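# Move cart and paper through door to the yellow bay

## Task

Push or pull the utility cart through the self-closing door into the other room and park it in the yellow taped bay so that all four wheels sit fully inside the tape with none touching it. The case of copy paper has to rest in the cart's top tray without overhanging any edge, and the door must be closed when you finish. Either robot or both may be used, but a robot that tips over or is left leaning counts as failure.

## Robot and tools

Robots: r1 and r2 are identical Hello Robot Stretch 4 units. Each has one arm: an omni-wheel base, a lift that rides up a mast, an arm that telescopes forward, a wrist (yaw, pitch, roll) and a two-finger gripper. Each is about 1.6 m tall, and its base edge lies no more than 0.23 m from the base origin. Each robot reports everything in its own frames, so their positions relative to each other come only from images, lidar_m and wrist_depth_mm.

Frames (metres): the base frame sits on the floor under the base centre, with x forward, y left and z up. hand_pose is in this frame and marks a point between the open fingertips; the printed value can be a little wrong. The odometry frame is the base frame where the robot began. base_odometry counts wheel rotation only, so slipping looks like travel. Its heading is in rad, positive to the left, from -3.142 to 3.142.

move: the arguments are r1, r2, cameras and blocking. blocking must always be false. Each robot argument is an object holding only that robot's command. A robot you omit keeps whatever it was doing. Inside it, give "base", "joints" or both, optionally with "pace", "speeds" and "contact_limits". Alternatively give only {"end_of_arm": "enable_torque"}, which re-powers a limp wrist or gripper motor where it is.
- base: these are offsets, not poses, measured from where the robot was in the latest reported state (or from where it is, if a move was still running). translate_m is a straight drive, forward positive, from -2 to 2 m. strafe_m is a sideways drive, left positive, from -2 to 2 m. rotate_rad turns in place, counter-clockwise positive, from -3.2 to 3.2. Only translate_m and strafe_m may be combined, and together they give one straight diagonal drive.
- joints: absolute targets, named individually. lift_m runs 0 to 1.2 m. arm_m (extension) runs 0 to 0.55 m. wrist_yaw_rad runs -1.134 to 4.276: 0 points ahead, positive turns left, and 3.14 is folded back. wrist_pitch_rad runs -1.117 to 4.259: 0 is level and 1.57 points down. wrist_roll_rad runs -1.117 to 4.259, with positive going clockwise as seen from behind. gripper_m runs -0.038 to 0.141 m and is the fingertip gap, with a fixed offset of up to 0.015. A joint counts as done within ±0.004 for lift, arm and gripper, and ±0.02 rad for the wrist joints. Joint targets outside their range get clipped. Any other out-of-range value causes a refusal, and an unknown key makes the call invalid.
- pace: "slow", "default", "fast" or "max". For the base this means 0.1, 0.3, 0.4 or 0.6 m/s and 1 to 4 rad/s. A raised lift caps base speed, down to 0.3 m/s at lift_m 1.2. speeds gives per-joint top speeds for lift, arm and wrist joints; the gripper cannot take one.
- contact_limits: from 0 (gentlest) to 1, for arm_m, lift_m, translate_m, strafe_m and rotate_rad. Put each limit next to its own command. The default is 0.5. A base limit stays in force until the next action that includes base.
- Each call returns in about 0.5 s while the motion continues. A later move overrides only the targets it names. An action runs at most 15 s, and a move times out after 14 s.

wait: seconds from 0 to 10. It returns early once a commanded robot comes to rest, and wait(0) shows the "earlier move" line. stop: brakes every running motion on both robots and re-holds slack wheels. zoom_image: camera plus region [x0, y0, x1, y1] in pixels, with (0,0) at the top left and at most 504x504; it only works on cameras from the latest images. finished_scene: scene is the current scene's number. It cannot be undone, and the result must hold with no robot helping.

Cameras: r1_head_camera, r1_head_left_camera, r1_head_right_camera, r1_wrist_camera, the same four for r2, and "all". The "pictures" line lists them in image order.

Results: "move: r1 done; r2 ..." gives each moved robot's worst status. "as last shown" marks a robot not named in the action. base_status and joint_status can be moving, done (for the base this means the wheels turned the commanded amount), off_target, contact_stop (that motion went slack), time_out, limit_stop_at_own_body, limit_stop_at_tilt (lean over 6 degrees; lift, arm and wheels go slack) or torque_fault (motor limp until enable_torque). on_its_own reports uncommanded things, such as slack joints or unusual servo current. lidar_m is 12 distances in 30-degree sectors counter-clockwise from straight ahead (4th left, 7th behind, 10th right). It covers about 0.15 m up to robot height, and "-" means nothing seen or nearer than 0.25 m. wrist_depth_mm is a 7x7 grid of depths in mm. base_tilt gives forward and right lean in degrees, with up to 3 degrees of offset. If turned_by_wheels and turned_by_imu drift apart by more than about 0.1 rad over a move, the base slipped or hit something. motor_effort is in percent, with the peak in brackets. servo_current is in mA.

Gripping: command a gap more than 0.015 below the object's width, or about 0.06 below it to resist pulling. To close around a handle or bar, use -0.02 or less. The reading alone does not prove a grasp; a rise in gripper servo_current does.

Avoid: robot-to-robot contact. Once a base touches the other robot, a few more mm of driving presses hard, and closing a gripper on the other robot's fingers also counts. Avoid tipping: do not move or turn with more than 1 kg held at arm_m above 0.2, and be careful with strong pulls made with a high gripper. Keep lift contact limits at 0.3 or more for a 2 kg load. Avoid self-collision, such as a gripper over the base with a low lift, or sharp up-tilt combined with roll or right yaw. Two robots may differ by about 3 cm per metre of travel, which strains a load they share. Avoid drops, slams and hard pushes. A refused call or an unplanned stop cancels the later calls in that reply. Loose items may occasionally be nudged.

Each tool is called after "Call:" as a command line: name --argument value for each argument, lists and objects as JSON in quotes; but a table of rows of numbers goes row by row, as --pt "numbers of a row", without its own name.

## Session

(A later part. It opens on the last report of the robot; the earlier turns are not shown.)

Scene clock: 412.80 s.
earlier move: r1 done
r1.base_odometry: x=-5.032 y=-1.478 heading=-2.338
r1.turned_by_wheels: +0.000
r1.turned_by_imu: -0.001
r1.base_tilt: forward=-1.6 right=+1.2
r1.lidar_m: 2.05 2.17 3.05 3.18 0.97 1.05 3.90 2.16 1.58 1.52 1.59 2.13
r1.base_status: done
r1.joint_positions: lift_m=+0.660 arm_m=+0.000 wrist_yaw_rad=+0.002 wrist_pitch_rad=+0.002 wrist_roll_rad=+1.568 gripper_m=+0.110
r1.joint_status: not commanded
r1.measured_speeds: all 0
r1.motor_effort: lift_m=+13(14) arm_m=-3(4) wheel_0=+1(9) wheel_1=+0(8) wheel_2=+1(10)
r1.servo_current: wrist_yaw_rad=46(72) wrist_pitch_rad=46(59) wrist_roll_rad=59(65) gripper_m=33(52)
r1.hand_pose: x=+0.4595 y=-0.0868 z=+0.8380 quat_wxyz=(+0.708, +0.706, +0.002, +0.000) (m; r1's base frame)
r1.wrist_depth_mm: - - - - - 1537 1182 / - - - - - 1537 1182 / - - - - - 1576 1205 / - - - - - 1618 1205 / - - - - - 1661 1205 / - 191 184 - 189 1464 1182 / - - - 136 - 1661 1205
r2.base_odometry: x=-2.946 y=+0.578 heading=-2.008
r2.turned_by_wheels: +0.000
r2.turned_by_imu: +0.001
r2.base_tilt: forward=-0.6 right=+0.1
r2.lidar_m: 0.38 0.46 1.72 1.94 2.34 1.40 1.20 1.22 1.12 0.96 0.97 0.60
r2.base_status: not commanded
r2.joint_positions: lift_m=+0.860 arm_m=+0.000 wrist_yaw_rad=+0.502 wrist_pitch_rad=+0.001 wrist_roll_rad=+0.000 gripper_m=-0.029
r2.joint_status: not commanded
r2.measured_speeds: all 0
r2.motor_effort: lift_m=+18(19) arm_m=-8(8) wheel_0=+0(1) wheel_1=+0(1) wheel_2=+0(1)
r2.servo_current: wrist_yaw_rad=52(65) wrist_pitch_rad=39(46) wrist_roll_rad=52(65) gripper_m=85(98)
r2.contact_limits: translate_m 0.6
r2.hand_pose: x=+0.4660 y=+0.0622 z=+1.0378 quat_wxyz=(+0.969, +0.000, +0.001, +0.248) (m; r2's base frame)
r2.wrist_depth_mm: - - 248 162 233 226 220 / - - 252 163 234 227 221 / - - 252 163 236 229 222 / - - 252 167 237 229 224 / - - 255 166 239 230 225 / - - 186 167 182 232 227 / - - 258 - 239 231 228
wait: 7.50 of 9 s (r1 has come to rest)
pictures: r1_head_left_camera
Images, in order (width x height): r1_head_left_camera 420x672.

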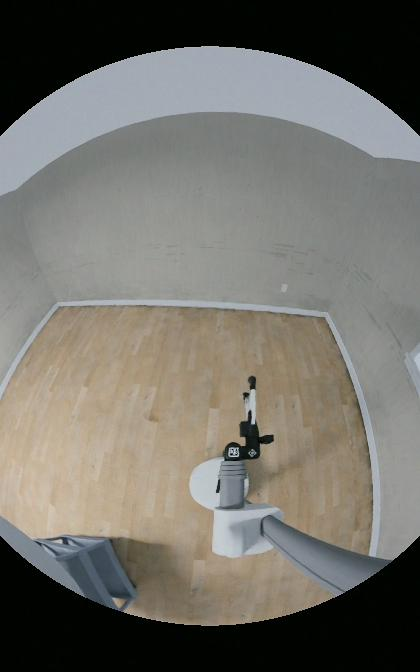

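Call:
move --r1 '{"base":{"rotate_rad":-2.82}}' --blocking false --cameras '[]'

Call:
wait --seconds 5 --cameras '["r1_head_camera","r1_head_right_camera"]'

Scene clock: 419.03 s.
move: r1 moving
r1.base_odometry: x=-5.032 y=-1.478 heading=-2.590
r1.turned_by_wheels: -0.253
r1.turned_by_imu: -0.254
r1.base_tilt: forward=-1.6 right=+1.3
r1.lidar_m: 2.05 2.07 2.46 3.17 3.18 0.98 1.20 2.88 1.75 1.49 1.51 1.86
r1.base_status: rotate_rad moving
r1.joint_positions: lift_m=+0.660 arm_m=+0.000 wrist_yaw_rad=+0.002 wrist_pitch_rad=+0.002 wrist_roll_rad=+1.568 gripper_m=+0.110
r1.joint_status: not commanded
r1.measured_speeds: translate_m=+0.001 strafe_m=-0.001 rotate_rad=-0.976 lift_m=+0.000 arm_m=+0.000 wrist_yaw_rad=+0.000 wrist_pitch_rad=+0.000 wrist_roll_rad=+0.000
r1.motor_effort: lift_m=+14(14) arm_m=-4(4) wheel_0=+7(8) wheel_1=+7(8) wheel_2=+6(8)
r1.servo_current: wrist_yaw_rad=46(59) wrist_pitch_rad=52(52) wrist_roll_rad=46(65) gripper_m=46(46)
r1.hand_pose: x=+0.4595 y=-0.0868 z=+0.8380 quat_wxyz=(+0.708, +0.706, +0.002, +0.000) (m; r1's base frame)
r1.wrist_depth_mm: - - - - - 1708 1160 / - - - - - 1661 1182 / - - - - - 1537 1182 / - - - - - 1576 1205 / - - - - - 1618 1229 / - 191 182 - 189 1430 1229 / - - - 136 - 1537 1205
r2: as last shown
r2.turned_by_imu: +0.000
r2.lidar_m: 0.39 0.45 1.71 1.91 2.36 1.39 1.22 1.21 1.13 0.97 0.96 0.59
r2.motor_effort: lift_m=+18(18) arm_m=-7(8) wheel_0=+0(1) wheel_1=+0(0) wheel_2=+0(0)
r2.servo_current: wrist_yaw_rad=52(52) wrist_pitch_rad=33(46) wrist_roll_rad=46(59) gripper_m=91(91)
r2.contact_limits: translate_m 0.6
r2.wrist_depth_mm: - - 249 162 234 225 220 / - - 250 163 235 227 221 / - - 252 163 236 228 223 / - - 253 167 238 229 224 / - - 255 166 238 230 225 / - - 186 167 181 231 226 / - - 258 - 240 230 228
pictures: none
No camera images: "cameras" was empty.

Scene clock: 421.23 s.
earlier move: r1 done
r1.base_odometry: x=-5.032 y=-1.478 heading=+1.126
r1.turned_by_wheels: -2.567
r1.turned_by_imu: -2.581
r1.base_tilt: forward=-1.6 right=+1.3
r1.lidar_m: 2.63 1.69 1.49 1.51 1.95 2.06 2.08 2.64 3.20 1.24 0.97 1.29
r1.base_status: done
r1.joint_positions: lift_m=+0.660 arm_m=+0.000 wrist_yaw_rad=+0.002 wrist_pitch_rad=+0.002 wrist_roll_rad=+1.568 gripper_m=+0.110
r1.joint_status: not commanded
r1.measured_speeds: all 0
r1.motor_effort: lift_m=+14(14) arm_m=-4(4) wheel_0=+2(10) wheel_1=+3(11) wheel_2=+0(8)
r1.servo_current: wrist_yaw_rad=52(72) wrist_pitch_rad=46(52) wrist_roll_rad=59(65) gripper_m=39(46)
r1.hand_pose: x=+0.4595 y=-0.0868 z=+0.8380 quat_wxyz=(+0.708, +0.706, +0.001, +0.000) (m; r1's base frame)
r1.wrist_depth_mm: - - - - - 1661 1160 / - - - - - 1661 1182 / - - - - - 1756 1160 / - - - - - 1708 1229 / - - - - - 1708 1229 / - - - - 211 1464 1205 / - - - 142 - 1808 1205
r2.base_odometry: x=-2.946 y=+0.578 heading=-2.008
r2.turned_by_wheels: +0.000
r2.turned_by_imu: +0.000
r2.base_tilt: forward=-0.6 right=+0.0
r2.lidar_m: 0.38 0.48 1.70 1.91 2.40 1.40 1.20 1.22 1.11 0.96 0.96 0.61
r2.base_status: not commanded
r2.joint_positions: lift_m=+0.860 arm_m=+0.000 wrist_yaw_rad=+0.502 wrist_pitch_rad=+0.001 wrist_roll_rad=+0.000 gripper_m=-0.029
r2.joint_status: not commanded
r2.measured_speeds: all 0
r2.motor_effort: lift_m=+18(18) arm_m=-7(8) wheel_0=+0(1) wheel_1=+0(1) wheel_2=+0(0)
r2.servo_current: wrist_yaw_rad=46(59) wrist_pitch_rad=39(46) wrist_roll_rad=46(59) gripper_m=85(98)
r2.contact_limits: translate_m 0.6
r2.hand_pose: x=+0.4660 y=+0.0622 z=+1.0378 quat_wxyz=(+0.969, +0.000, +0.001, +0.248) (m; r2's base frame)
r2.wrist_depth_mm: - - 248 161 233 225 220 / - - 250 163 235 227 221 / - - 253 163 235 228 224 / - - 253 167 237 230 224 / - - 255 166 239 230 225 / - - 186 167 181 231 226 / - - 258 - 240 230 228
wait: 2.20 of 5 s (r1 has come to rest)
pictures: r1_head_camera, r1_head_right_camera
Images, in order (width x height): r1_head_camera 420x560, r1_head_right_camera 420x672.

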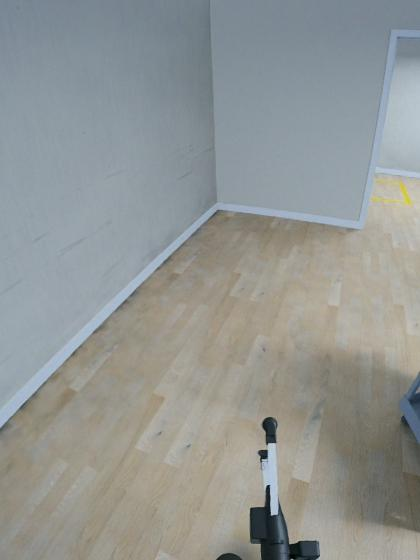

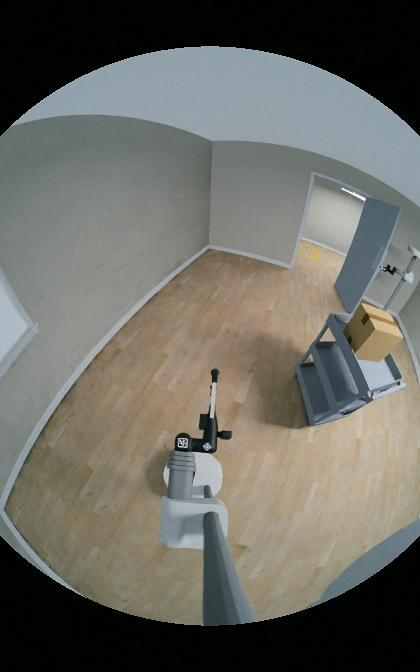

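Call:
move --r1 '{"base":{"translate_m":-0.4}}' --blocking false --cameras '[]'

Call:
wait --seconds 4 --cameras '[]'

Call:
move --r1 '{"base":{"strafe_m":-0.95}}' --blocking false --cameras '[]'

Call:
wait --seconds 6 --cameras '["r1_head_camera","r1_wrist_camera"]'

Scene clock: 430.60 s.
move: r1 moving
r1.base_odometry: x=-5.045 y=-1.507 heading=+1.126
r1.turned_by_wheels: +0.000
r1.turned_by_imu: -0.001
r1.base_tilt: forward=-1.6 right=+1.3
r1.lidar_m: 2.63 1.71 1.49 1.52 1.96 2.03 2.07 2.59 3.19 1.40 1.01 1.28
r1.base_status: translate_m moving
r1.joint_positions: lift_m=+0.660 arm_m=+0.000 wrist_yaw_rad=+0.002 wrist_pitch_rad=+0.002 wrist_roll_rad=+1.568 gripper_m=+0.110
r1.joint_status: not commanded
r1.measured_speeds: translate_m=-0.122 strafe_m=-0.001 rotate_rad=-0.004 lift_m=+0.000 arm_m=+0.000 wrist_yaw_rad=+0.000 wrist_pitch_rad=+0.000 wrist_roll_rad=+0.000
r1.motor_effort: lift_m=+14(14) arm_m=-4(4) wheel_0=-7(7) wheel_1=-7(7) wheel_2=+9(9)
r1.servo_current: wrist_yaw_rad=52(72) wrist_pitch_rad=39(46) wrist_roll_rad=46(59) gripper_m=46(46)
r1.hand_pose: x=+0.4595 y=-0.0868 z=+0.8380 quat_wxyz=(+0.708, +0.706, +0.001, +0.000) (m; r1's base frame)
r1.wrist_depth_mm: - - - - - 1618 1205 / - - - - - 1661 1205 / - - - - - 1661 1160 / - - - - - 1708 1205 / - - - - - 1661 1229 / - - - - 212 1397 1205 / - - - 142 - 1756 1229
r2: as last shown
r2.base_tilt: forward=-0.7 right=+0.1
r2.lidar_m: 0.38 0.46 1.72 1.92 2.38 1.44 1.21 1.22 1.10 0.95 0.96 0.62
r2.motor_effort: lift_m=+19(19) arm_m=-7(8) wheel_0=+0(1) wheel_1=+0(0) wheel_2=+0(0)
r2.servo_current: wrist_yaw_rad=59(59) wrist_pitch_rad=39(46) wrist_roll_rad=46(46) gripper_m=85(91)
r2.contact_limits: translate_m 0.6
r2.wrist_depth_mm: - - 250 161 234 226 220 / - - 250 163 235 228 222 / - - 252 163 236 228 224 / - - 252 167 237 229 223 / - - 256 166 239 230 225 / - - 186 167 181 231 227 / - - 258 - 239 230 229
pictures: none
No camera images: "cameras" was empty.

Scene clock: 432.93 s.
earlier move: r1 done
r1.base_odometry: x=-5.204 y=-1.839 heading=+1.126
r1.turned_by_wheels: +0.000
r1.turned_by_imu: +0.000
r1.base_tilt: forward=-1.6 right=+1.3
r1.lidar_m: 2.87 1.85 1.63 1.66 1.83 1.68 1.70 2.13 3.06 3.08 1.14 1.31
r1.base_status: done
r1.joint_positions: lift_m=+0.660 arm_m=+0.000 wrist_yaw_rad=+0.002 wrist_pitch_rad=+0.002 wrist_roll_rad=+1.568 gripper_m=+0.110
r1.joint_status: not commanded
r1.measured_speeds: all 0
r1.motor_effort: lift_m=+14(14) arm_m=-4(4) wheel_0=-3(8) wheel_1=-2(8) wheel_2=+0(10)
r1.servo_current: wrist_yaw_rad=52(72) wrist_pitch_rad=39(52) wrist_roll_rad=46(72) gripper_m=39(52)
r1.hand_pose: x=+0.4595 y=-0.0868 z=+0.8380 quat_wxyz=(+0.708, +0.706, +0.001, +0.000) (m; r1's base frame)
r1.wrist_depth_mm: - - - - - 1661 1182 / - - - - - 1708 1182 / - - - - - 1708 1205 / - - - - - 1708 1205 / - - - - - 1756 1205 / - - - - 211 1464 1205 / - - - 142 - 1756 1229
r2.base_odometry: x=-2.946 y=+0.578 heading=-2.008
r2.turned_by_wheels: +0.000
r2.turned_by_imu: +0.000
r2.base_tilt: forward=-0.7 right=+0.1
r2.lidar_m: 0.40 0.46 1.68 1.92 2.40 1.41 1.22 1.22 1.10 0.95 0.96 0.59
r2.base_status: not commanded
r2.joint_positions: lift_m=+0.860 arm_m=+0.000 wrist_yaw_rad=+0.502 wrist_pitch_rad=+0.001 wrist_roll_rad=+0.000 gripper_m=-0.029
r2.joint_status: not commanded
r2.measured_speeds: all 0
r2.motor_effort: lift_m=+18(19) arm_m=-7(8) wheel_0=+0(1) wheel_1=+0(0) wheel_2=+0(1)
r2.servo_current: wrist_yaw_rad=46(59) wrist_pitch_rad=39(46) wrist_roll_rad=46(59) gripper_m=85(98)
r2.contact_limits: translate_m 0.6
r2.hand_pose: x=+0.4660 y=+0.0622 z=+1.0378 quat_wxyz=(+0.969, +0.000, +0.001, +0.248) (m; r2's base frame)
r2.wrist_depth_mm: - - 249 162 232 226 220 / - - 251 163 235 226 222 / - - 252 163 236 229 223 / - - 253 167 237 229 224 / - - 256 166 239 230 225 / - - 186 167 181 232 226 / - - 259 - 239 231 227
wait: 2.33 of 4 s (r1 has come to rest)
pictures: none
No camera images: "cameras" was empty.

Scene clock: 433.43 s.
move: r1 moving
r1.base_odometry: x=-5.171 y=-1.855 heading=+1.126
r1.turned_by_wheels: +0.000
r1.turned_by_imu: +0.000
r1.base_tilt: forward=-1.6 right=+1.3
r1.lidar_m: 2.92 1.88 1.67 1.69 1.87 1.70 1.73 2.16 3.02 3.05 1.16 1.28
r1.base_status: strafe_m moving
r1.joint_positions: lift_m=+0.660 arm_m=+0.000 wrist_yaw_rad=+0.002 wrist_pitch_rad=+0.002 wrist_roll_rad=+1.568 gripper_m=+0.110
r1.joint_status: not commanded
r1.measured_speeds: translate_m=+0.001 strafe_m=-0.141 rotate_rad=-0.005 lift_m=+0.000 arm_m=+0.000 wrist_yaw_rad=+0.000 wrist_pitch_rad=+0.000 wrist_roll_rad=+0.000
r1.motor_effort: lift_m=+14(14) arm_m=-4(4) wheel_0=+12(13) wheel_1=-9(9) wheel_2=+0(1)
r1.servo_current: wrist_yaw_rad=46(59) wrist_pitch_rad=39(46) wrist_roll_rad=39(65) gripper_m=39(52)
r1.hand_pose: x=+0.4595 y=-0.0868 z=+0.8380 quat_wxyz=(+0.708, +0.706, +0.001, +0.000) (m; r1's base frame)
r1.wrist_depth_mm: - - - - - 1661 1205 / - - - - - 1708 1182 / - - - - - 1708 1182 / - - - - - 1756 1182 / - - - - - 1808 1205 / - - - - 211 1430 1205 / - - - 142 - 1756 1205
r2: as last shown
r2.base_tilt: forward=-0.7 right=+0.0
r2.lidar_m: 0.39 0.47 1.71 1.89 2.39 1.39 1.21 1.21 1.13 0.96 0.96 0.61
r2.motor_effort: lift_m=+18(18) arm_m=-7(8) wheel_0=+0(1) wheel_1=+0(0) wheel_2=+0(0)
r2.servo_current: wrist_yaw_rad=52(59) wrist_pitch_rad=39(46) wrist_roll_rad=46(59) gripper_m=85(98)
r2.contact_limits: translate_m 0.6
r2.wrist_depth_mm: - - 249 162 233 226 220 / - - 251 163 234 227 221 / - - 252 163 236 228 224 / - - 254 167 237 229 224 / - - 255 166 238 230 226 / - - 186 167 181 232 227 / - - 258 - 239 231 229
pictures: none
No camera images: "cameras" was empty.

Scene clock: 437.43 s.
earlier move: r1 done
r1.base_odometry: x=-4.346 y=-2.248 heading=+1.126
r1.turned_by_wheels: +0.000
r1.turned_by_imu: -0.005
r1.base_tilt: forward=-1.5 right=+1.3
r1.lidar_m: 0.67 2.81 2.52 2.55 2.25 2.03 2.06 2.37 2.16 2.20 2.73 0.72
r1.base_status: done
r1.joint_positions: lift_m=+0.660 arm_m=+0.000 wrist_yaw_rad=+0.002 wrist_pitch_rad=+0.002 wrist_roll_rad=+1.568 gripper_m=+0.110
r1.joint_status: not commanded
r1.measured_speeds: all 0
r1.motor_effort: lift_m=+14(14) arm_m=-4(4) wheel_0=+0(13) wheel_1=-1(11) wheel_2=+0(2)
r1.servo_current: wrist_yaw_rad=33(78) wrist_pitch_rad=46(52) wrist_roll_rad=65(72) gripper_m=46(52)
r1.hand_pose: x=+0.4595 y=-0.0868 z=+0.8380 quat_wxyz=(+0.708, +0.706, +0.001, +0.000) (m; r1's base frame)
r1.wrist_depth_mm: - - - 544 - 668 1060 / - - - 477 - - 554 / - - 750 473 - - 535 / - - 759 530 - - 535 / - - 778 521 - - 521 / - - - - 198 1464 1205 / - - - 142 - 1756 1205
r2.base_odometry: x=-2.946 y=+0.578 heading=-2.008
r2.turned_by_wheels: +0.000
r2.turned_by_imu: +0.001
r2.base_tilt: forward=-0.6 right=+0.0
r2.lidar_m: 0.41 0.47 1.69 1.92 2.34 1.37 1.22 1.21 1.13 0.95 0.95 0.58
r2.base_status: not commanded
r2.joint_positions: lift_m=+0.860 arm_m=+0.000 wrist_yaw_rad=+0.502 wrist_pitch_rad=+0.001 wrist_roll_rad=+0.000 gripper_m=-0.029
r2.joint_status: not commanded
r2.measured_speeds: all 0
r2.motor_effort: lift_m=+18(19) arm_m=-7(8) wheel_0=+0(1) wheel_1=+0(1) wheel_2=+0(1)
r2.servo_current: wrist_yaw_rad=52(65) wrist_pitch_rad=39(46) wrist_roll_rad=39(59) gripper_m=85(98)
r2.contact_limits: translate_m 0.6
r2.hand_pose: x=+0.4660 y=+0.0622 z=+1.0378 quat_wxyz=(+0.969, +0.000, +0.001, +0.248) (m; r2's base frame)
r2.wrist_depth_mm: - - 248 161 234 226 220 / - - 251 163 235 227 222 / - - 253 163 236 229 222 / - - 253 167 237 229 224 / - - 255 166 238 230 225 / - - 185 167 182 230 226 / - - 259 - 239 230 229
wait: 4.00 of 6 s (r1 has come to rest)
pictures: r1_head_camera, r1_wrist_camera
Images, in order (width x height): r1_head_camera 420x560, r1_wrist_camera 616x392.

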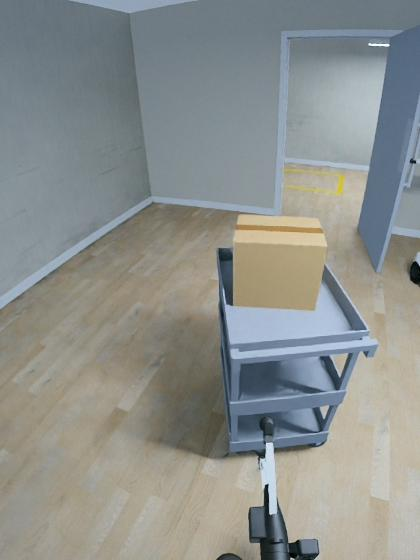

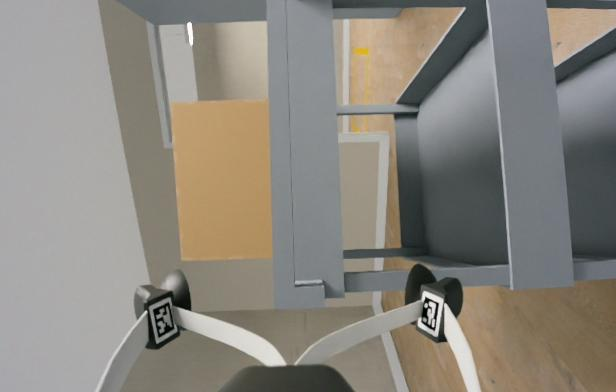

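Call:
move --r1 '{"base":{"strafe_m":-0.11,"translate_m":0.15},"pace":"default"}' --blocking false --cameras '[]'

Call:
wait --seconds 4 --cameras '["r1_head_camera","r1_wrist_camera"]'

Scene clock: 459.03 s.
move: r1 moving
r1.base_odometry: x=-4.316 y=-2.232 heading=+1.125
r1.turned_by_wheels: +0.000
r1.turned_by_imu: +0.000
r1.base_tilt: forward=-1.6 right=+1.3
r1.lidar_m: 0.65 2.84 2.54 2.57 2.29 2.04 2.09 2.42 2.15 2.20 2.72 0.70
r1.base_status: translate_m moving; strafe_m moving
r1.joint_positions: lift_m=+0.660 arm_m=+0.000 wrist_yaw_rad=+0.002 wrist_pitch_rad=+0.002 wrist_roll_rad=+1.568 gripper_m=+0.110
r1.joint_status: not commanded
r1.measured_speeds: translate_m=+0.107 strafe_m=-0.079 rotate_rad=+0.000 lift_m=+0.000 arm_m=+0.000 wrist_yaw_rad=+0.000 wrist_pitch_rad=+0.000 wrist_roll_rad=+0.000
r1.motor_effort: lift_m=+14(14) arm_m=-4(4) wheel_0=+11(11) wheel_1=-3(5) wheel_2=-8(9)
r1.servo_current: wrist_yaw_rad=46(65) wrist_pitch_rad=52(52) wrist_roll_rad=52(59) gripper_m=39(52)
r1.hand_pose: x=+0.4595 y=-0.0868 z=+0.8380 quat_wxyz=(+0.708, +0.706, +0.001, +0.000) (m; r1's base frame)
r1.wrist_depth_mm: - - - 521 - 699 1060 / - - - 459 - - 525 / - - 715 449 - - - / - - 732 449 - - 517 / - - 750 504 - - 504 / - - - 496 198 504 1160 / - - - 143 - 1756 1229
r2: as last shown
r2.turned_by_imu: +0.000
r2.base_tilt: forward=-0.7 right=+0.0
r2.lidar_m: 0.39 0.47 1.72 1.90 2.36 1.43 1.21 1.21 1.11 0.96 0.95 0.61
r2.motor_effort: lift_m=+18(18) arm_m=-7(7) wheel_0=+0(0) wheel_1=+0(0) wheel_2=+0(0)
r2.servo_current: wrist_yaw_rad=39(59) wrist_pitch_rad=33(46) wrist_roll_rad=46(52) gripper_m=85(98)
r2.contact_limits: translate_m 0.6
r2.wrist_depth_mm: - - 249 161 233 225 220 / - - 250 163 235 226 221 / - - 252 163 236 228 223 / - - 253 167 238 229 223 / - - 254 166 239 229 225 / - - 186 167 181 233 226 / - - 258 - 240 230 228
pictures: none
No camera images: "cameras" was empty.

Scene clock: 460.47 s.
earlier move: r1 done
r1.base_odometry: x=-4.183 y=-2.160 heading=+1.125
r1.turned_by_wheels: +0.000
r1.turned_by_imu: -0.001
r1.base_tilt: forward=-1.6 right=+1.3
r1.lidar_m: 0.52 2.86 2.59 2.60 2.42 2.20 2.22 2.32 2.12 2.15 2.65 0.58
r1.base_status: done
r1.joint_positions: lift_m=+0.660 arm_m=+0.000 wrist_yaw_rad=+0.002 wrist_pitch_rad=+0.002 wrist_roll_rad=+1.568 gripper_m=+0.110
r1.joint_status: not commanded
r1.measured_speeds: all 0
r1.motor_effort: lift_m=+14(14) arm_m=-4(4) wheel_0=+0(11) wheel_1=-2(5) wheel_2=-1(9)
r1.servo_current: wrist_yaw_rad=52(65) wrist_pitch_rad=46(52) wrist_roll_rad=52(65) gripper_m=46(52)
r1.hand_pose: x=+0.4595 y=-0.0868 z=+0.8380 quat_wxyz=(+0.708, +0.706, +0.001, +0.000) (m; r1's base frame)
r1.wrist_depth_mm: - - - 402 415 418 - / - - - 397 - 1756 - / - - - 394 - - - / - - 603 329 - - - / - - 609 324 - - - / - - 621 322 196 - - / - - - 137 - 1808 -
r2.base_odometry: x=-2.946 y=+0.578 heading=-2.008
r2.turned_by_wheels: +0.000
r2.turned_by_imu: +0.000
r2.base_tilt: forward=-0.6 right=+0.0
r2.lidar_m: 0.38 0.48 1.70 1.93 2.35 1.40 1.22 1.20 1.13 0.94 0.95 0.59
r2.base_status: not commanded
r2.joint_positions: lift_m=+0.860 arm_m=+0.000 wrist_yaw_rad=+0.502 wrist_pitch_rad=+0.001 wrist_roll_rad=+0.000 gripper_m=-0.029
r2.joint_status: not commanded
r2.measured_speeds: all 0
r2.motor_effort: lift_m=+18(19) arm_m=-7(8) wheel_0=+0(1) wheel_1=+0(0) wheel_2=+0(1)
r2.servo_current: wrist_yaw_rad=33(65) wrist_pitch_rad=46(46) wrist_roll_rad=52(59) gripper_m=85(98)
r2.contact_limits: translate_m 0.6
r2.hand_pose: x=+0.4660 y=+0.0622 z=+1.0378 quat_wxyz=(+0.969, +0.000, +0.001, +0.248) (m; r2's base frame)
r2.wrist_depth_mm: - - 249 162 233 226 220 / - - 250 163 236 227 222 / - - 252 163 236 228 224 / - - 253 167 237 229 224 / - - 255 166 238 230 225 / - - 186 167 181 231 227 / - - 258 - 239 230 228
wait: 1.43 of 4 s (r1 has come to rest)
pictures: r1_head_camera, r1_wrist_camera
Images, in order (width x height): r1_head_camera 420x560, r1_wrist_camera 616x392.

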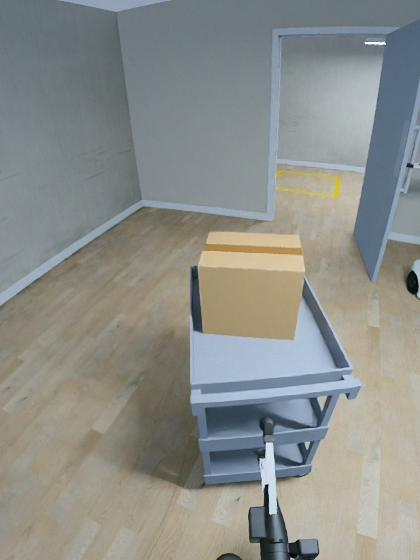

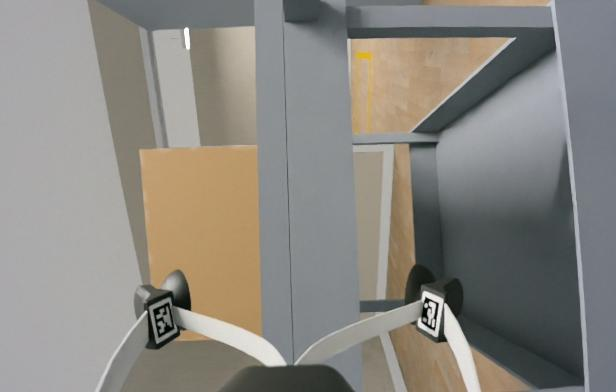

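Call:
move --r1 '{"base":{"translate_m":0.14},"pace":"slow","contact_limits":{"translate_m":0.1}}' --blocking false --cameras '[]'

Call:
wait --seconds 4 --cameras '["r1_head_camera","r1_wrist_camera"]'

Scene clock: 466.20 s.
move: r1 moving
r1.base_odometry: x=-4.177 y=-2.149 heading=+1.126
r1.turned_by_wheels: +0.000
r1.turned_by_imu: +0.000
r1.base_tilt: forward=-1.6 right=+1.3
r1.lidar_m: 0.51 2.83 2.59 2.59 2.43 2.22 2.25 2.34 2.13 2.14 2.68 0.56
r1.base_status: translate_m moving
r1.joint_positions: lift_m=+0.660 arm_m=+0.000 wrist_yaw_rad=+0.002 wrist_pitch_rad=+0.002 wrist_roll_rad=+1.568 gripper_m=+0.110
r1.joint_status: not commanded
r1.measured_speeds: translate_m=+0.048 strafe_m=+0.000 rotate_rad=+0.000 lift_m=+0.000 arm_m=+0.000 wrist_yaw_rad=+0.000 wrist_pitch_rad=+0.000 wrist_roll_rad=+0.000
r1.motor_effort: lift_m=+14(14) arm_m=-4(4) wheel_0=+3(7) wheel_1=+4(5) wheel_2=-6(8)
r1.servo_current: wrist_yaw_rad=39(59) wrist_pitch_rad=46(46) wrist_roll_rad=46(52) gripper_m=46(46)
r1.contact_limits: translate_m 0.1
r1.hand_pose: x=+0.4595 y=-0.0868 z=+0.8380 quat_wxyz=(+0.708, +0.706, +0.001, +0.000) (m; r1's base frame)
r1.wrist_depth_mm: - - - 392 410 415 - / - - - 389 - 1808 - / - - - 379 - - - / - - 585 319 - - - / - - 597 314 - - - / - - 609 310 196 - - / - - - 136 - 1808 -
r2: as last shown
r2.base_tilt: forward=-0.7 right=+0.0
r2.lidar_m: 0.39 0.48 1.72 1.91 2.36 1.40 1.20 1.23 1.13 0.94 0.95 0.61
r2.motor_effort: lift_m=+18(18) arm_m=-7(7) wheel_0=+0(1) wheel_1=+0(0) wheel_2=+0(0)
r2.servo_current: wrist_yaw_rad=39(52) wrist_pitch_rad=39(46) wrist_roll_rad=46(65) gripper_m=91(91)
r2.contact_limits: translate_m 0.6
r2.wrist_depth_mm: - - 249 161 233 225 220 / - - 251 163 234 227 222 / - - 252 163 235 229 224 / - - 253 167 238 229 224 / - - 255 166 239 231 225 / - - 186 167 181 231 227 / - - 258 - 239 230 228
pictures: none
No camera images: "cameras" was empty.

Scene clock: 468.40 s.
earlier move: r1 done
r1.base_odometry: x=-4.122 y=-2.034 heading=+1.126
r1.turned_by_wheels: +0.000
r1.turned_by_imu: +0.000
r1.base_tilt: forward=-1.6 right=+1.3
r1.lidar_m: 0.40 2.79 2.51 2.56 2.57 2.34 2.37 2.41 2.19 2.21 2.52 0.45
r1.base_status: done
r1.joint_positions: lift_m=+0.660 arm_m=+0.000 wrist_yaw_rad=+0.002 wrist_pitch_rad=+0.002 wrist_roll_rad=+1.568 gripper_m=+0.110
r1.joint_status: not commanded
r1.measured_speeds: all 0
r1.motor_effort: lift_m=+14(14) arm_m=-4(4) wheel_0=+4(7) wheel_1=+2(6) wheel_2=-1(8)
r1.servo_current: wrist_yaw_rad=39(72) wrist_pitch_rad=46(52) wrist_roll_rad=52(65) gripper_m=46(52)
r1.contact_limits: translate_m 0.1
r1.hand_pose: x=+0.4595 y=-0.0868 z=+0.8380 quat_wxyz=(+0.708, +0.706, +0.001, +0.000) (m; r1's base frame)
r1.wrist_depth_mm: - - - 259 - 1661 - / - - - 256 - 1756 - / - 455 455 253 254 - - / - 459 459 251 252 - - / - 469 466 248 248 - - / - 473 186 243 197 - - / - 484 488 142 243 1756 -
r2.base_odometry: x=-2.946 y=+0.578 heading=-2.008
r2.turned_by_wheels: +0.000
r2.turned_by_imu: +0.000
r2.base_tilt: forward=-0.6 right=+0.1
r2.lidar_m: 0.39 0.48 1.71 1.91 2.37 1.40 1.21 1.21 1.12 0.97 0.97 0.60
r2.base_status: not commanded
r2.joint_positions: lift_m=+0.860 arm_m=+0.000 wrist_yaw_rad=+0.502 wrist_pitch_rad=+0.001 wrist_roll_rad=+0.000 gripper_m=-0.029
r2.joint_status: not commanded
r2.measured_speeds: all 0
r2.motor_effort: lift_m=+18(18) arm_m=-7(8) wheel_0=+0(1) wheel_1=+0(1) wheel_2=+0(1)
r2.servo_current: wrist_yaw_rad=52(59) wrist_pitch_rad=39(46) wrist_roll_rad=46(65) gripper_m=85(98)
r2.contact_limits: translate_m 0.6
r2.hand_pose: x=+0.4660 y=+0.0622 z=+1.0378 quat_wxyz=(+0.969, +0.000, +0.001, +0.248) (m; r2's base frame)
r2.wrist_depth_mm: - - 249 162 234 227 220 / - - 250 163 234 227 222 / - - 253 163 236 228 224 / - - 253 167 237 229 224 / - - 255 166 239 230 226 / - - 186 167 182 232 227 / - - 258 - 238 231 227
wait: 2.20 of 4 s (r1 has come to rest)
pictures: r1_head_camera, r1_wrist_camera
Images, in order (width x height): r1_head_camera 420x560, r1_wrist_camera 616x392.

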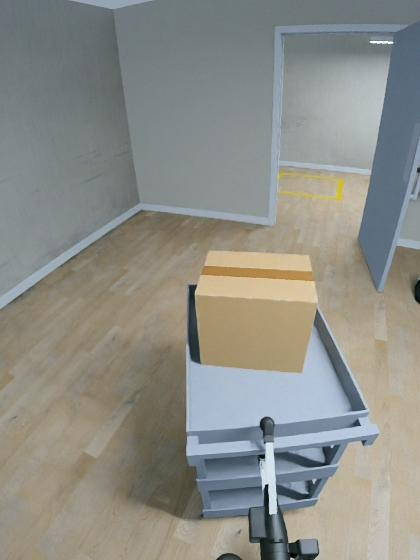

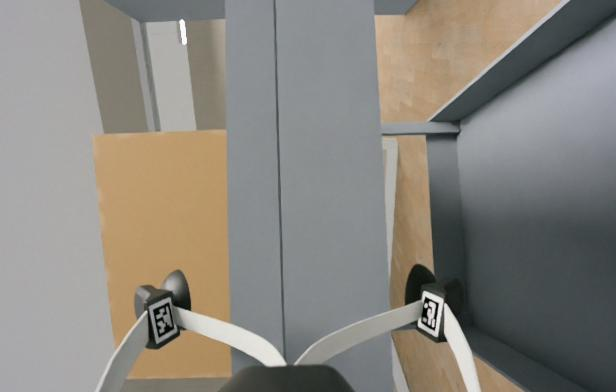

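Call:
move --r1 '{"base":{"translate_m":0.06},"pace":"slow","contact_limits":{"translate_m":0.1}}' --blocking false --cameras '[]'

Call:
wait --seconds 3 --cameras '[]'

Call:
move --r1 '{"joints":{"gripper_m":0.0}}' --blocking false --cameras '[]'

Call:
wait --seconds 4 --cameras '["r1_head_camera","r1_wrist_camera"]'

Scene clock: 477.07 s.
move: r1 moving
r1.base_odometry: x=-4.117 y=-2.023 heading=+1.126
r1.turned_by_wheels: +0.000
r1.turned_by_imu: +0.000
r1.base_tilt: forward=-1.6 right=+1.3
r1.lidar_m: 0.35 2.80 2.52 2.52 2.59 2.33 2.37 2.39 2.18 2.19 2.46 0.43
r1.base_status: translate_m moving
r1.joint_positions: lift_m=+0.660 arm_m=+0.000 wrist_yaw_rad=+0.002 wrist_pitch_rad=+0.002 wrist_roll_rad=+1.568 gripper_m=+0.110
r1.joint_status: not commanded
r1.measured_speeds: translate_m=+0.049 strafe_m=-0.001 rotate_rad=-0.001 lift_m=+0.000 arm_m=+0.000 wrist_yaw_rad=+0.000 wrist_pitch_rad=+0.000 wrist_roll_rad=+0.000
r1.motor_effort: lift_m=+14(14) arm_m=-4(4) wheel_0=+5(6) wheel_1=+4(5) wheel_2=-5(7)
r1.servo_current: wrist_yaw_rad=39(59) wrist_pitch_rad=39(46) wrist_roll_rad=33(52) gripper_m=46(46)
r1.contact_limits: translate_m 0.1
r1.hand_pose: x=+0.4595 y=-0.0868 z=+0.8380 quat_wxyz=(+0.708, +0.706, +0.001, +0.000) (m; r1's base frame)
r1.wrist_depth_mm: - - - 249 - 1661 - / - - - 246 - 1808 - / - 442 445 242 244 - - / - 449 449 239 240 - - / - 462 459 236 239 - - / - 462 177 234 196 - - / - 480 480 143 233 1708 -
r2: as last shown
r2.lidar_m: 0.41 0.48 1.72 1.90 2.34 1.42 1.20 1.22 1.10 0.96 0.96 0.59
r2.motor_effort: lift_m=+18(18) arm_m=-7(8) wheel_0=+0(0) wheel_1=+0(0) wheel_2=+0(1)
r2.servo_current: wrist_yaw_rad=65(65) wrist_pitch_rad=39(46) wrist_roll_rad=46(59) gripper_m=91(91)
r2.contact_limits: translate_m 0.6
r2.wrist_depth_mm: - - 248 162 235 226 220 / - - 249 163 235 228 220 / - - 252 163 235 229 224 / - - 253 167 238 229 224 / - - 255 166 239 230 225 / - - 186 167 181 232 227 / - - 259 - 239 231 228
pictures: none
No camera images: "cameras" was empty.

Scene clock: 478.40 s.
earlier move: r1 done
r1.base_odometry: x=-4.097 y=-1.980 heading=+1.126
r1.turned_by_wheels: +0.000
r1.turned_by_imu: +0.000
r1.base_tilt: forward=-1.6 right=+1.3
r1.lidar_m: 0.33 2.80 2.52 2.51 2.63 2.37 2.42 2.42 2.19 2.23 2.43 0.41
r1.base_status: done
r1.joint_positions: lift_m=+0.660 arm_m=+0.000 wrist_yaw_rad=-0.003 wrist_pitch_rad=+0.002 wrist_roll_rad=+1.569 gripper_m=+0.110
r1.joint_status: not commanded
r1.measured_speeds: all 0
r1.motor_effort: lift_m=+14(14) arm_m=+4(4) wheel_0=+6(7) wheel_1=+4(7) wheel_2=-6(10)
r1.servo_current: wrist_yaw_rad=46(72) wrist_pitch_rad=39(52) wrist_roll_rad=33(65) gripper_m=46(52)
r1.contact_limits: translate_m 0.1
r1.hand_pose: x=+0.4590 y=-0.0884 z=+0.8381 quat_wxyz=(+0.708, +0.706, -0.001, -0.002) (m; r1's base frame)
r1.wrist_depth_mm: - - - 224 224 1708 1255 / - - - 220 220 1921 - / - - 421 216 216 - - / - 421 421 213 213 - - / - 427 430 208 207 - - / - 209 430 204 204 - - / - 436 164 144 201 - -
r2.base_odometry: x=-2.946 y=+0.578 heading=-2.008
r2.turned_by_wheels: +0.000
r2.turned_by_imu: +0.000
r2.base_tilt: forward=-0.6 right=+0.1
r2.lidar_m: 0.40 0.47 1.72 1.90 2.38 1.38 1.20 1.22 1.12 0.94 0.96 0.61
r2.base_status: not commanded
r2.joint_positions: lift_m=+0.860 arm_m=+0.000 wrist_yaw_rad=+0.502 wrist_pitch_rad=+0.001 wrist_roll_rad=+0.000 gripper_m=-0.029
r2.joint_status: not commanded
r2.measured_speeds: all 0
r2.motor_effort: lift_m=+18(19) arm_m=-7(8) wheel_0=+0(1) wheel_1=+0(0) wheel_2=+0(1)
r2.servo_current: wrist_yaw_rad=52(65) wrist_pitch_rad=33(46) wrist_roll_rad=46(59) gripper_m=78(91)
r2.contact_limits: translate_m 0.6
r2.hand_pose: x=+0.4660 y=+0.0622 z=+1.0378 quat_wxyz=(+0.969, +0.000, +0.001, +0.248) (m; r2's base frame)
r2.wrist_depth_mm: - - 249 162 234 225 220 / - - 250 163 234 226 221 / - - 252 163 236 228 223 / - - 253 167 236 230 223 / - - 255 166 238 229 226 / - - 186 167 181 231 228 / - - 258 - 239 230 228
wait: 1.33 of 3 s (r1 has come to rest)
pictures: none
No camera images: "cameras" was empty.

Scene clock: 478.90 s.
move: r1 moving
r1.base_odometry: x=-4.097 y=-1.980 heading=+1.126
r1.turned_by_wheels: +0.000
r1.turned_by_imu: +0.000
r1.base_tilt: forward=-1.6 right=+1.3
r1.lidar_m: 0.32 2.78 2.51 2.54 2.64 2.38 2.40 2.41 2.20 2.22 2.44 0.41
r1.base_status: not commanded
r1.joint_positions: lift_m=+0.660 arm_m=+0.000 wrist_yaw_rad=-0.003 wrist_pitch_rad=+0.002 wrist_roll_rad=+1.569 gripper_m=+0.095
r1.joint_status: gripper_m moving
r1.measured_speeds: all 0
r1.motor_effort: lift_m=+14(14) arm_m=+4(4) wheel_0=+4(6) wheel_1=+3(4) wheel_2=-4(7)
r1.servo_current: wrist_yaw_rad=59(59) wrist_pitch_rad=46(46) wrist_roll_rad=46(52) gripper_m=91(91)
r1.contact_limits: translate_m 0.1
r1.hand_pose: x=+0.4590 y=-0.0884 z=+0.8381 quat_wxyz=(+0.708, +0.706, -0.001, -0.002) (m; r1's base frame)
r1.wrist_depth_mm: - - - 221 224 1708 1255 / - - - 218 219 1808 - / - - 413 213 214 - - / - 418 418 211 210 - - / - 424 424 206 206 - - / - 210 164 202 203 - - / - 436 164 145 200 - -
r2: as last shown
r2.base_tilt: forward=-0.7 right=+0.1
r2.lidar_m: 0.40 0.47 1.73 1.94 2.37 1.40 1.20 1.22 1.11 0.97 0.95 0.61
r2.motor_effort: lift_m=+18(19) arm_m=-7(8) wheel_0=+0(0) wheel_1=+0(0) wheel_2=+0(0)
r2.servo_current: wrist_yaw_rad=39(59) wrist_pitch_rad=46(46) wrist_roll_rad=59(59) gripper_m=85(98)
r2.contact_limits: translate_m 0.6
r2.wrist_depth_mm: - - 248 162 233 226 220 / - - 250 163 235 226 221 / - - 252 163 236 228 224 / - - 254 167 236 229 224 / - - 255 166 239 230 225 / - - 186 167 181 232 227 / - - 257 - 239 230 228
pictures: none
No camera images: "cameras" was empty.

Scene clock: 480.33 s.
earlier move: r1 done
r1.base_odometry: x=-4.097 y=-1.980 heading=+1.126
r1.turned_by_wheels: +0.000
r1.turned_by_imu: +0.000
r1.base_tilt: forward=-1.6 right=+1.3
r1.lidar_m: 0.33 2.80 2.51 2.54 2.64 2.40 2.42 2.44 2.17 2.20 2.41 0.39
r1.base_status: not commanded
r1.joint_positions: lift_m=+0.660 arm_m=+0.000 wrist_yaw_rad=-0.003 wrist_pitch_rad=+0.008 wrist_roll_rad=+1.569 gripper_m=+0.002
r1.joint_status: all done
r1.measured_speeds: all 0
r1.motor_effort: lift_m=+14(15) arm_m=-4(4) wheel_0=+1(6) wheel_1=+2(4) wheel_2=+1(7)
r1.servo_current: wrist_yaw_rad=46(65) wrist_pitch_rad=52(65) wrist_roll_rad=52(65) gripper_m=130(325)
r1.contact_limits: translate_m 0.1
r1.hand_pose: x=+0.4591 y=-0.0882 z=+0.8362 quat_wxyz=(+0.708, +0.706, +0.002, -0.004) (m; r1's base frame)
r1.wrist_depth_mm: - - - 212 214 1537 - / - - - 208 211 1708 - / - 404 404 206 206 - - / - 407 142 203 204 - - / - 415 413 201 200 - - / - 424 138 197 198 167 - / - 171 137 195 155 165 -
r2.base_odometry: x=-2.946 y=+0.578 heading=-2.008
r2.turned_by_wheels: +0.000
r2.turned_by_imu: +0.000
r2.base_tilt: forward=-0.7 right=+0.0
r2.lidar_m: 0.40 0.45 1.70 1.93 2.38 1.41 1.22 1.22 1.09 0.95 0.95 0.59
r2.base_status: not commanded
r2.joint_positions: lift_m=+0.860 arm_m=+0.000 wrist_yaw_rad=+0.502 wrist_pitch_rad=+0.001 wrist_roll_rad=+0.000 gripper_m=-0.029
r2.joint_status: not commanded
r2.measured_speeds: all 0
r2.motor_effort: lift_m=+18(19) arm_m=-7(8) wheel_0=+0(1) wheel_1=+0(0) wheel_2=+0(0)
r2.servo_current: wrist_yaw_rad=39(59) wrist_pitch_rad=39(46) wrist_roll_rad=46(59) gripper_m=91(98)
r2.contact_limits: translate_m 0.6
r2.hand_pose: x=+0.4660 y=+0.0622 z=+1.0378 quat_wxyz=(+0.969, +0.000, +0.001, +0.248) (m; r2's base frame)
r2.wrist_depth_mm: - - 248 161 233 225 220 / - - 250 163 235 227 223 / - - 251 164 236 227 223 / - - 252 167 237 230 224 / - - 256 166 239 231 226 / - - 186 167 181 231 227 / - - 258 - 239 231 227
wait: 1.43 of 4 s (r1 has come to rest)
pictures: r1_head_camera, r1_wrist_camera
Images, in order (width x height): r1_head_camera 420x560, r1_wrist_camera 616x392.

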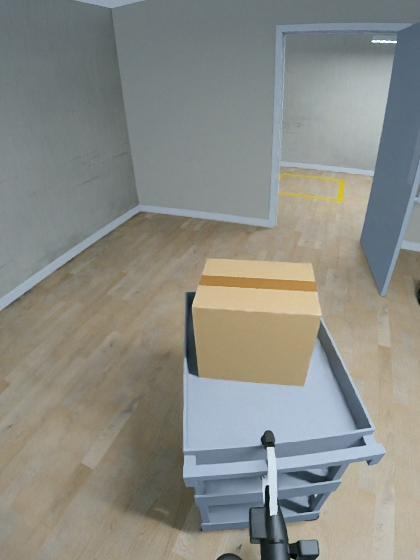

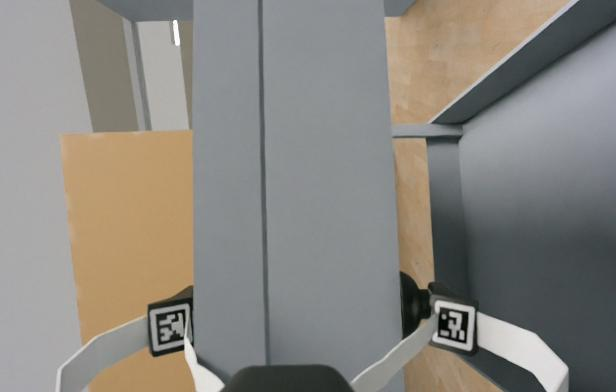

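Call:
move --r1 '{"base":{"strafe_m":0.2},"pace":"slow","contact_limits":{"strafe_m":0.4}}' --blocking false --cameras '[]'

Call:
wait --seconds 5 --cameras '["r1_head_camera"]'

Scene clock: 485.03 s.
move: r1 moving
r1.base_odometry: x=-4.109 y=-1.974 heading=+1.126
r1.turned_by_wheels: +0.000
r1.turned_by_imu: -0.001
r1.base_tilt: forward=-1.6 right=+1.3
r1.lidar_m: 0.33 2.77 2.48 2.54 2.62 2.39 2.41 2.45 2.21 2.24 2.44 0.41
r1.base_status: strafe_m moving
r1.joint_positions: lift_m=+0.660 arm_m=+0.000 wrist_yaw_rad=-0.003 wrist_pitch_rad=+0.008 wrist_roll_rad=+1.569 gripper_m=+0.002
r1.joint_status: not commanded
r1.measured_speeds: translate_m=-0.001 strafe_m=+0.056 rotate_rad=+0.003 lift_m=+0.000 arm_m=+0.000 wrist_yaw_rad=+0.000 wrist_pitch_rad=+0.000 wrist_roll_rad=+0.000
r1.motor_effort: lift_m=+14(14) arm_m=-4(4) wheel_0=-11(13) wheel_1=+7(7) wheel_2=+1(2)
r1.servo_current: wrist_yaw_rad=46(59) wrist_pitch_rad=59(59) wrist_roll_rad=52(65) gripper_m=124(124)
r1.contact_limits: strafe_m 0.4
r1.hand_pose: x=+0.4591 y=-0.0882 z=+0.8362 quat_wxyz=(+0.708, +0.706, +0.002, -0.004) (m; r1's base frame)
r1.wrist_depth_mm: - - - 215 - 1576 - / - - - 211 213 1708 - / - 404 402 207 208 - - / - 410 143 204 204 - - / - 415 413 200 202 - - / - 421 138 197 197 167 - / - 170 137 195 155 166 -
r2: as last shown
r2.lidar_m: 0.41 0.48 1.72 1.92 2.37 1.38 1.22 1.22 1.12 0.96 0.98 0.60
r2.motor_effort: lift_m=+18(18) arm_m=-7(8) wheel_0=+0(0) wheel_1=+0(0) wheel_2=+0(0)
r2.servo_current: wrist_yaw_rad=39(52) wrist_pitch_rad=46(46) wrist_roll_rad=39(52) gripper_m=85(91)
r2.contact_limits: translate_m 0.6
r2.wrist_depth_mm: - - 248 161 233 226 220 / - - 251 163 235 227 221 / - - 252 163 236 229 223 / - - 253 167 237 229 223 / - - 255 166 239 230 226 / - - 186 167 181 231 226 / - - 258 - 239 230 227
pictures: none
No camera images: "cameras" was empty.

Scene clock: 487.67 s.
earlier move: r1 done
r1.base_odometry: x=-4.277 y=-1.894 heading=+1.125
r1.turned_by_wheels: +0.000
r1.turned_by_imu: +0.000
r1.base_tilt: forward=-1.6 right=+1.3
r1.lidar_m: 0.37 2.57 2.32 2.34 2.56 2.31 2.34 2.62 2.37 2.41 0.44 0.38
r1.base_status: done
r1.joint_positions: lift_m=+0.660 arm_m=+0.000 wrist_yaw_rad=-0.006 wrist_pitch_rad=+0.008 wrist_roll_rad=+1.569 gripper_m=+0.001
r1.joint_status: not commanded
r1.measured_speeds: all 0
r1.motor_effort: lift_m=+14(15) arm_m=+4(4) wheel_0=-5(15) wheel_1=+3(9) wheel_2=-4(5)
r1.servo_current: wrist_yaw_rad=59(78) wrist_pitch_rad=52(65) wrist_roll_rad=52(72) gripper_m=104(124)
r1.contact_limits: strafe_m 0.4
r1.hand_pose: x=+0.4587 y=-0.0892 z=+0.8362 quat_wxyz=(+0.708, +0.706, +0.001, -0.005) (m; r1's base frame)
r1.wrist_depth_mm: - - 121 179 180 1756 - / - 377 123 182 183 - - / - 387 126 185 186 - - / - 407 129 189 190 - - / - 430 131 191 193 - - / - 445 132 195 196 167 - / - 170 135 200 198 1576 -
r2.base_odometry: x=-2.946 y=+0.578 heading=-2.008
r2.turned_by_wheels: +0.000
r2.turned_by_imu: +0.000
r2.base_tilt: forward=-0.7 right=+0.1
r2.lidar_m: 0.41 0.46 1.80 2.07 2.38 1.40 1.21 1.20 1.13 0.94 0.97 0.59
r2.base_status: not commanded
r2.joint_positions: lift_m=+0.860 arm_m=+0.000 wrist_yaw_rad=+0.502 wrist_pitch_rad=+0.001 wrist_roll_rad=+0.000 gripper_m=-0.029
r2.joint_status: not commanded
r2.measured_speeds: all 0
r2.motor_effort: lift_m=+18(18) arm_m=-7(8) wheel_0=+0(1) wheel_1=+0(0) wheel_2=+0(0)
r2.servo_current: wrist_yaw_rad=59(59) wrist_pitch_rad=46(46) wrist_roll_rad=39(59) gripper_m=91(98)
r2.contact_limits: translate_m 0.6
r2.hand_pose: x=+0.4660 y=+0.0622 z=+1.0378 quat_wxyz=(+0.969, +0.000, +0.001, +0.248) (m; r2's base frame)
r2.wrist_depth_mm: - - 248 161 233 226 220 / - - 251 163 235 227 222 / - - 252 163 235 228 224 / - - 254 167 237 229 224 / - - 255 166 238 230 226 / - - 186 167 181 232 227 / - - 258 - 240 232 228
wait: 2.63 of 5 s (r1 has come to rest)
pictures: r1_head_camera
Images, in order (width x height): r1_head_camera 420x560.

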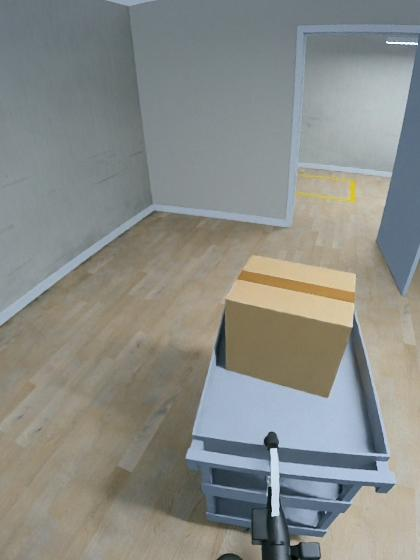

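Call:
move --r1 '{"base":{"strafe_m":0.15},"pace":"slow","contact_limits":{"strafe_m":0.4}}' --blocking false --cameras '[]'

Call:
wait --seconds 5 --cameras '["r1_head_camera"]'

Scene clock: 500.20 s.
move: r1 moving
r1.base_odometry: x=-4.290 y=-1.888 heading=+1.125
r1.turned_by_wheels: -0.001
r1.turned_by_imu: -0.001
r1.base_tilt: forward=-1.6 right=+1.3
r1.lidar_m: 0.35 2.55 2.31 2.31 2.55 2.31 2.32 2.64 2.40 2.44 0.44 0.38
r1.base_status: strafe_m moving
r1.joint_positions: lift_m=+0.660 arm_m=+0.000 wrist_yaw_rad=-0.006 wrist_pitch_rad=+0.008 wrist_roll_rad=+1.569 gripper_m=+0.001
r1.joint_status: not commanded
r1.measured_speeds: translate_m=+0.000 strafe_m=+0.057 rotate_rad=-0.001 lift_m=+0.000 arm_m=+0.000 wrist_yaw_rad=+0.000 wrist_pitch_rad=+0.000 wrist_roll_rad=+0.000
r1.motor_effort: lift_m=+14(15) arm_m=+4(4) wheel_0=-12(12) wheel_1=+6(7) wheel_2=-3(4)
r1.servo_current: wrist_yaw_rad=46(72) wrist_pitch_rad=52(59) wrist_roll_rad=46(59) gripper_m=104(111)
r1.contact_limits: strafe_m 0.4
r1.hand_pose: x=+0.4587 y=-0.0892 z=+0.8362 quat_wxyz=(+0.708, +0.706, +0.001, -0.005) (m; r1's base frame)
r1.wrist_depth_mm: - - 120 178 179 1756 - / - 373 121 181 182 - - / - 384 125 185 185 - - / - 404 128 189 189 - - / - 430 424 191 193 - - / - 452 132 195 195 165 - / - 169 135 198 200 1576 -
r2: as last shown
r2.base_tilt: forward=-0.6 right=+0.1
r2.lidar_m: 0.39 0.46 1.79 2.11 2.35 1.40 1.20 1.22 1.11 0.95 0.97 0.61
r2.servo_current: wrist_yaw_rad=52(52) wrist_pitch_rad=46(46) wrist_roll_rad=52(59) gripper_m=85(91)
r2.contact_limits: translate_m 0.6
r2.wrist_depth_mm: - - 249 161 233 226 220 / - - 251 163 234 228 221 / - - 252 163 236 229 224 / - - 253 167 237 229 224 / - - 255 166 238 230 226 / - - 186 166 181 231 226 / - - 258 - 239 230 227
pictures: none
No camera images: "cameras" was empty.

Scene clock: 502.33 s.
earlier move: r1 done
r1.base_odometry: x=-4.412 y=-1.829 heading=+1.125
r1.turned_by_wheels: +0.000
r1.turned_by_imu: +0.000
r1.base_tilt: forward=-1.6 right=+1.3
r1.lidar_m: 0.40 2.42 2.16 2.18 2.49 2.25 2.27 2.78 2.53 2.56 0.40 0.36
r1.base_status: done
r1.joint_positions: lift_m=+0.660 arm_m=+0.000 wrist_yaw_rad=-0.006 wrist_pitch_rad=+0.008 wrist_roll_rad=+1.569 gripper_m=+0.001
r1.joint_status: not commanded
r1.measured_speeds: all 0
r1.motor_effort: lift_m=+14(15) arm_m=+4(4) wheel_0=-6(12) wheel_1=+3(8) wheel_2=-3(5)
r1.servo_current: wrist_yaw_rad=59(78) wrist_pitch_rad=46(65) wrist_roll_rad=39(65) gripper_m=104(117)
r1.contact_limits: strafe_m 0.4
r1.hand_pose: x=+0.4587 y=-0.0892 z=+0.8362 quat_wxyz=(+0.708, +0.706, +0.001, -0.005) (m; r1's base frame)
r1.wrist_depth_mm: 336 338 101 156 158 - - / 364 359 106 164 165 - - / - 387 110 172 173 - - / - 427 115 181 181 - - / - 466 122 190 192 1808 - / - - 179 201 198 167 - / - 170 178 211 210 1430 -
r2.base_odometry: x=-2.946 y=+0.578 heading=-2.008
r2.turned_by_wheels: +0.000
r2.turned_by_imu: +0.000
r2.base_tilt: forward=-0.6 right=+0.1
r2.lidar_m: 0.40 0.47 1.86 2.33 2.42 1.42 1.21 1.23 1.09 0.95 0.96 0.59
r2.base_status: not commanded
r2.joint_positions: lift_m=+0.860 arm_m=+0.000 wrist_yaw_rad=+0.502 wrist_pitch_rad=+0.001 wrist_roll_rad=+0.000 gripper_m=-0.029
r2.joint_status: not commanded
r2.measured_speeds: all 0
r2.motor_effort: lift_m=+18(19) arm_m=-7(8) wheel_0=+0(1) wheel_1=+0(1) wheel_2=+0(1)
r2.servo_current: wrist_yaw_rad=46(59) wrist_pitch_rad=46(46) wrist_roll_rad=46(59) gripper_m=91(91)
r2.contact_limits: translate_m 0.6
r2.hand_pose: x=+0.4660 y=+0.0622 z=+1.0378 quat_wxyz=(+0.969, +0.000, +0.001, +0.248) (m; r2's base frame)
r2.wrist_depth_mm: - - 249 162 233 226 220 / - - 251 163 234 226 221 / - - 253 163 236 229 224 / - - 254 167 237 229 224 / - - 255 166 239 231 225 / - - 186 167 181 232 227 / - - 258 - 240 230 229
wait: 2.13 of 5 s (r1 has come to rest)
pictures: r1_head_camera
Images, in order (width x height): r1_head_camera 420x560.

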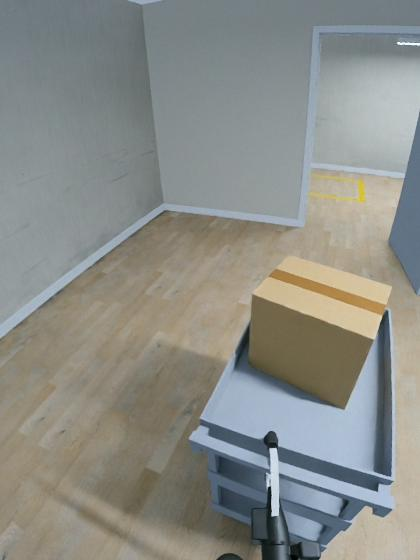

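Call:
move --r1 '{"base":{"translate_m":0.29,"strafe_m":-0.07},"pace":"slow","contact_limits":{"translate_m":0.4}}' --blocking false --cameras '[]'

Call:
wait --seconds 6 --cameras '["r1_head_camera"]'

Scene clock: 507.87 s.
move: r1 moving
r1.base_odometry: x=-4.404 y=-1.820 heading=+1.125
r1.turned_by_wheels: +0.000
r1.turned_by_imu: +0.000
r1.base_tilt: forward=-1.6 right=+1.2
r1.lidar_m: 0.38 2.41 2.16 2.22 2.49 2.29 2.30 2.79 2.52 2.57 0.40 0.33
r1.base_status: translate_m moving; strafe_m moving
r1.joint_positions: lift_m=+0.660 arm_m=+0.000 wrist_yaw_rad=-0.006 wrist_pitch_rad=+0.008 wrist_roll_rad=+1.569 gripper_m=+0.001
r1.joint_status: not commanded
r1.measured_speeds: translate_m=+0.049 strafe_m=-0.011 rotate_rad=+0.000 lift_m=+0.000 arm_m=+0.000 wrist_yaw_rad=+0.000 wrist_pitch_rad=+0.000 wrist_roll_rad=+0.000
r1.motor_effort: lift_m=+14(15) arm_m=+4(4) wheel_0=+8(8) wheel_1=+5(6) wheel_2=-13(13)
r1.servo_current: wrist_yaw_rad=72(72) wrist_pitch_rad=52(52) wrist_roll_rad=52(59) gripper_m=91(104)
r1.contact_limits: translate_m 0.4
r1.hand_pose: x=+0.4587 y=-0.0892 z=+0.8362 quat_wxyz=(+0.708, +0.706, +0.001, -0.005) (m; r1's base frame)
r1.wrist_depth_mm: 330 334 - 152 154 - - / 359 355 102 160 160 - - / - 387 107 169 170 - - / - 424 111 177 178 - - / - 462 119 186 190 1863 - / - - 126 198 195 168 - / - 171 130 208 206 1464 -
r2: as last shown
r2.base_tilt: forward=-0.7 right=+0.1
r2.lidar_m: 0.41 0.45 1.85 2.31 2.37 1.43 1.22 1.22 1.11 0.97 0.95 0.58
r2.motor_effort: lift_m=+18(18) arm_m=-7(8) wheel_0=+0(1) wheel_1=+0(0) wheel_2=+0(0)
r2.servo_current: wrist_yaw_rad=46(52) wrist_pitch_rad=39(46) wrist_roll_rad=46(59) gripper_m=85(91)
r2.contact_limits: translate_m 0.6
r2.wrist_depth_mm: - - 248 162 234 226 220 / - - 251 163 234 225 222 / - - 252 164 236 229 223 / - - 252 167 237 229 224 / - - 256 166 239 231 225 / - - 186 167 181 232 227 / - - 258 - 240 231 228
pictures: none
No camera images: "cameras" was empty.

Scene clock: 511.60 s.
earlier move: r1 done
r1.base_odometry: x=-4.224 y=-1.598 heading=+1.126
r1.turned_by_wheels: +0.001
r1.turned_by_imu: +0.002
r1.base_tilt: forward=-1.6 right=+1.3
r1.lidar_m: 0.40 2.39 2.17 2.16 2.68 2.54 2.59 2.80 2.57 2.59 0.38 0.36
r1.base_status: done
r1.joint_positions: lift_m=+0.660 arm_m=+0.000 wrist_yaw_rad=+0.003 wrist_pitch_rad=+0.008 wrist_roll_rad=+1.569 gripper_m=+0.001
r1.joint_status: not commanded
r1.measured_speeds: all 0
r1.motor_effort: lift_m=+14(15) arm_m=+4(4) wheel_0=+8(13) wheel_1=+3(7) wheel_2=+1(13)
r1.servo_current: wrist_yaw_rad=46(72) wrist_pitch_rad=46(65) wrist_roll_rad=33(72) gripper_m=98(104)
r1.contact_limits: translate_m 0.4
r1.hand_pose: x=+0.4595 y=-0.0867 z=+0.8362 quat_wxyz=(+0.708, +0.706, +0.004, -0.002) (m; r1's base frame)
r1.wrist_depth_mm: 320 324 - 141 142 - - / 353 351 - 150 150 - - / - 384 - 157 160 - - / - 427 103 169 171 - - / - 480 110 182 183 1863 - / - - 118 195 196 171 - / - 170 177 208 206 170 -
r2.base_odometry: x=-2.946 y=+0.578 heading=-2.008
r2.turned_by_wheels: +0.000
r2.turned_by_imu: +0.001
r2.base_tilt: forward=-0.6 right=+0.1
r2.lidar_m: 0.41 0.46 1.67 2.47 2.40 1.41 1.21 1.22 1.10 0.95 0.97 0.59
r2.base_status: not commanded
r2.joint_positions: lift_m=+0.860 arm_m=+0.000 wrist_yaw_rad=+0.502 wrist_pitch_rad=+0.001 wrist_roll_rad=+0.000 gripper_m=-0.029
r2.joint_status: not commanded
r2.measured_speeds: all 0
r2.motor_effort: lift_m=+18(19) arm_m=-7(8) wheel_0=+0(1) wheel_1=+0(1) wheel_2=+0(1)
r2.servo_current: wrist_yaw_rad=33(59) wrist_pitch_rad=39(52) wrist_roll_rad=52(65) gripper_m=78(98)
r2.contact_limits: translate_m 0.6
r2.hand_pose: x=+0.4660 y=+0.0622 z=+1.0378 quat_wxyz=(+0.969, +0.000, +0.001, +0.248) (m; r2's base frame)
r2.wrist_depth_mm: - - 248 162 233 226 221 / - - 251 163 235 227 221 / - - 253 163 235 229 223 / 1576 - 253 167 237 229 224 / 1464 - 255 166 238 230 225 / 1756 - 186 167 181 231 226 / 1366 - 258 - 239 230 229
wait: 3.73 of 6 s (r1 has come to rest)
pictures: r1_head_camera
Images, in order (width x height): r1_head_camera 420x560.

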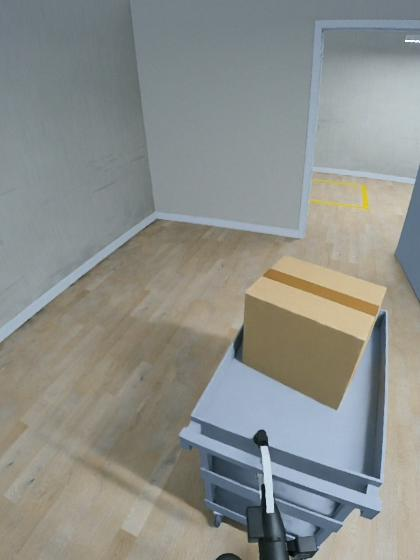

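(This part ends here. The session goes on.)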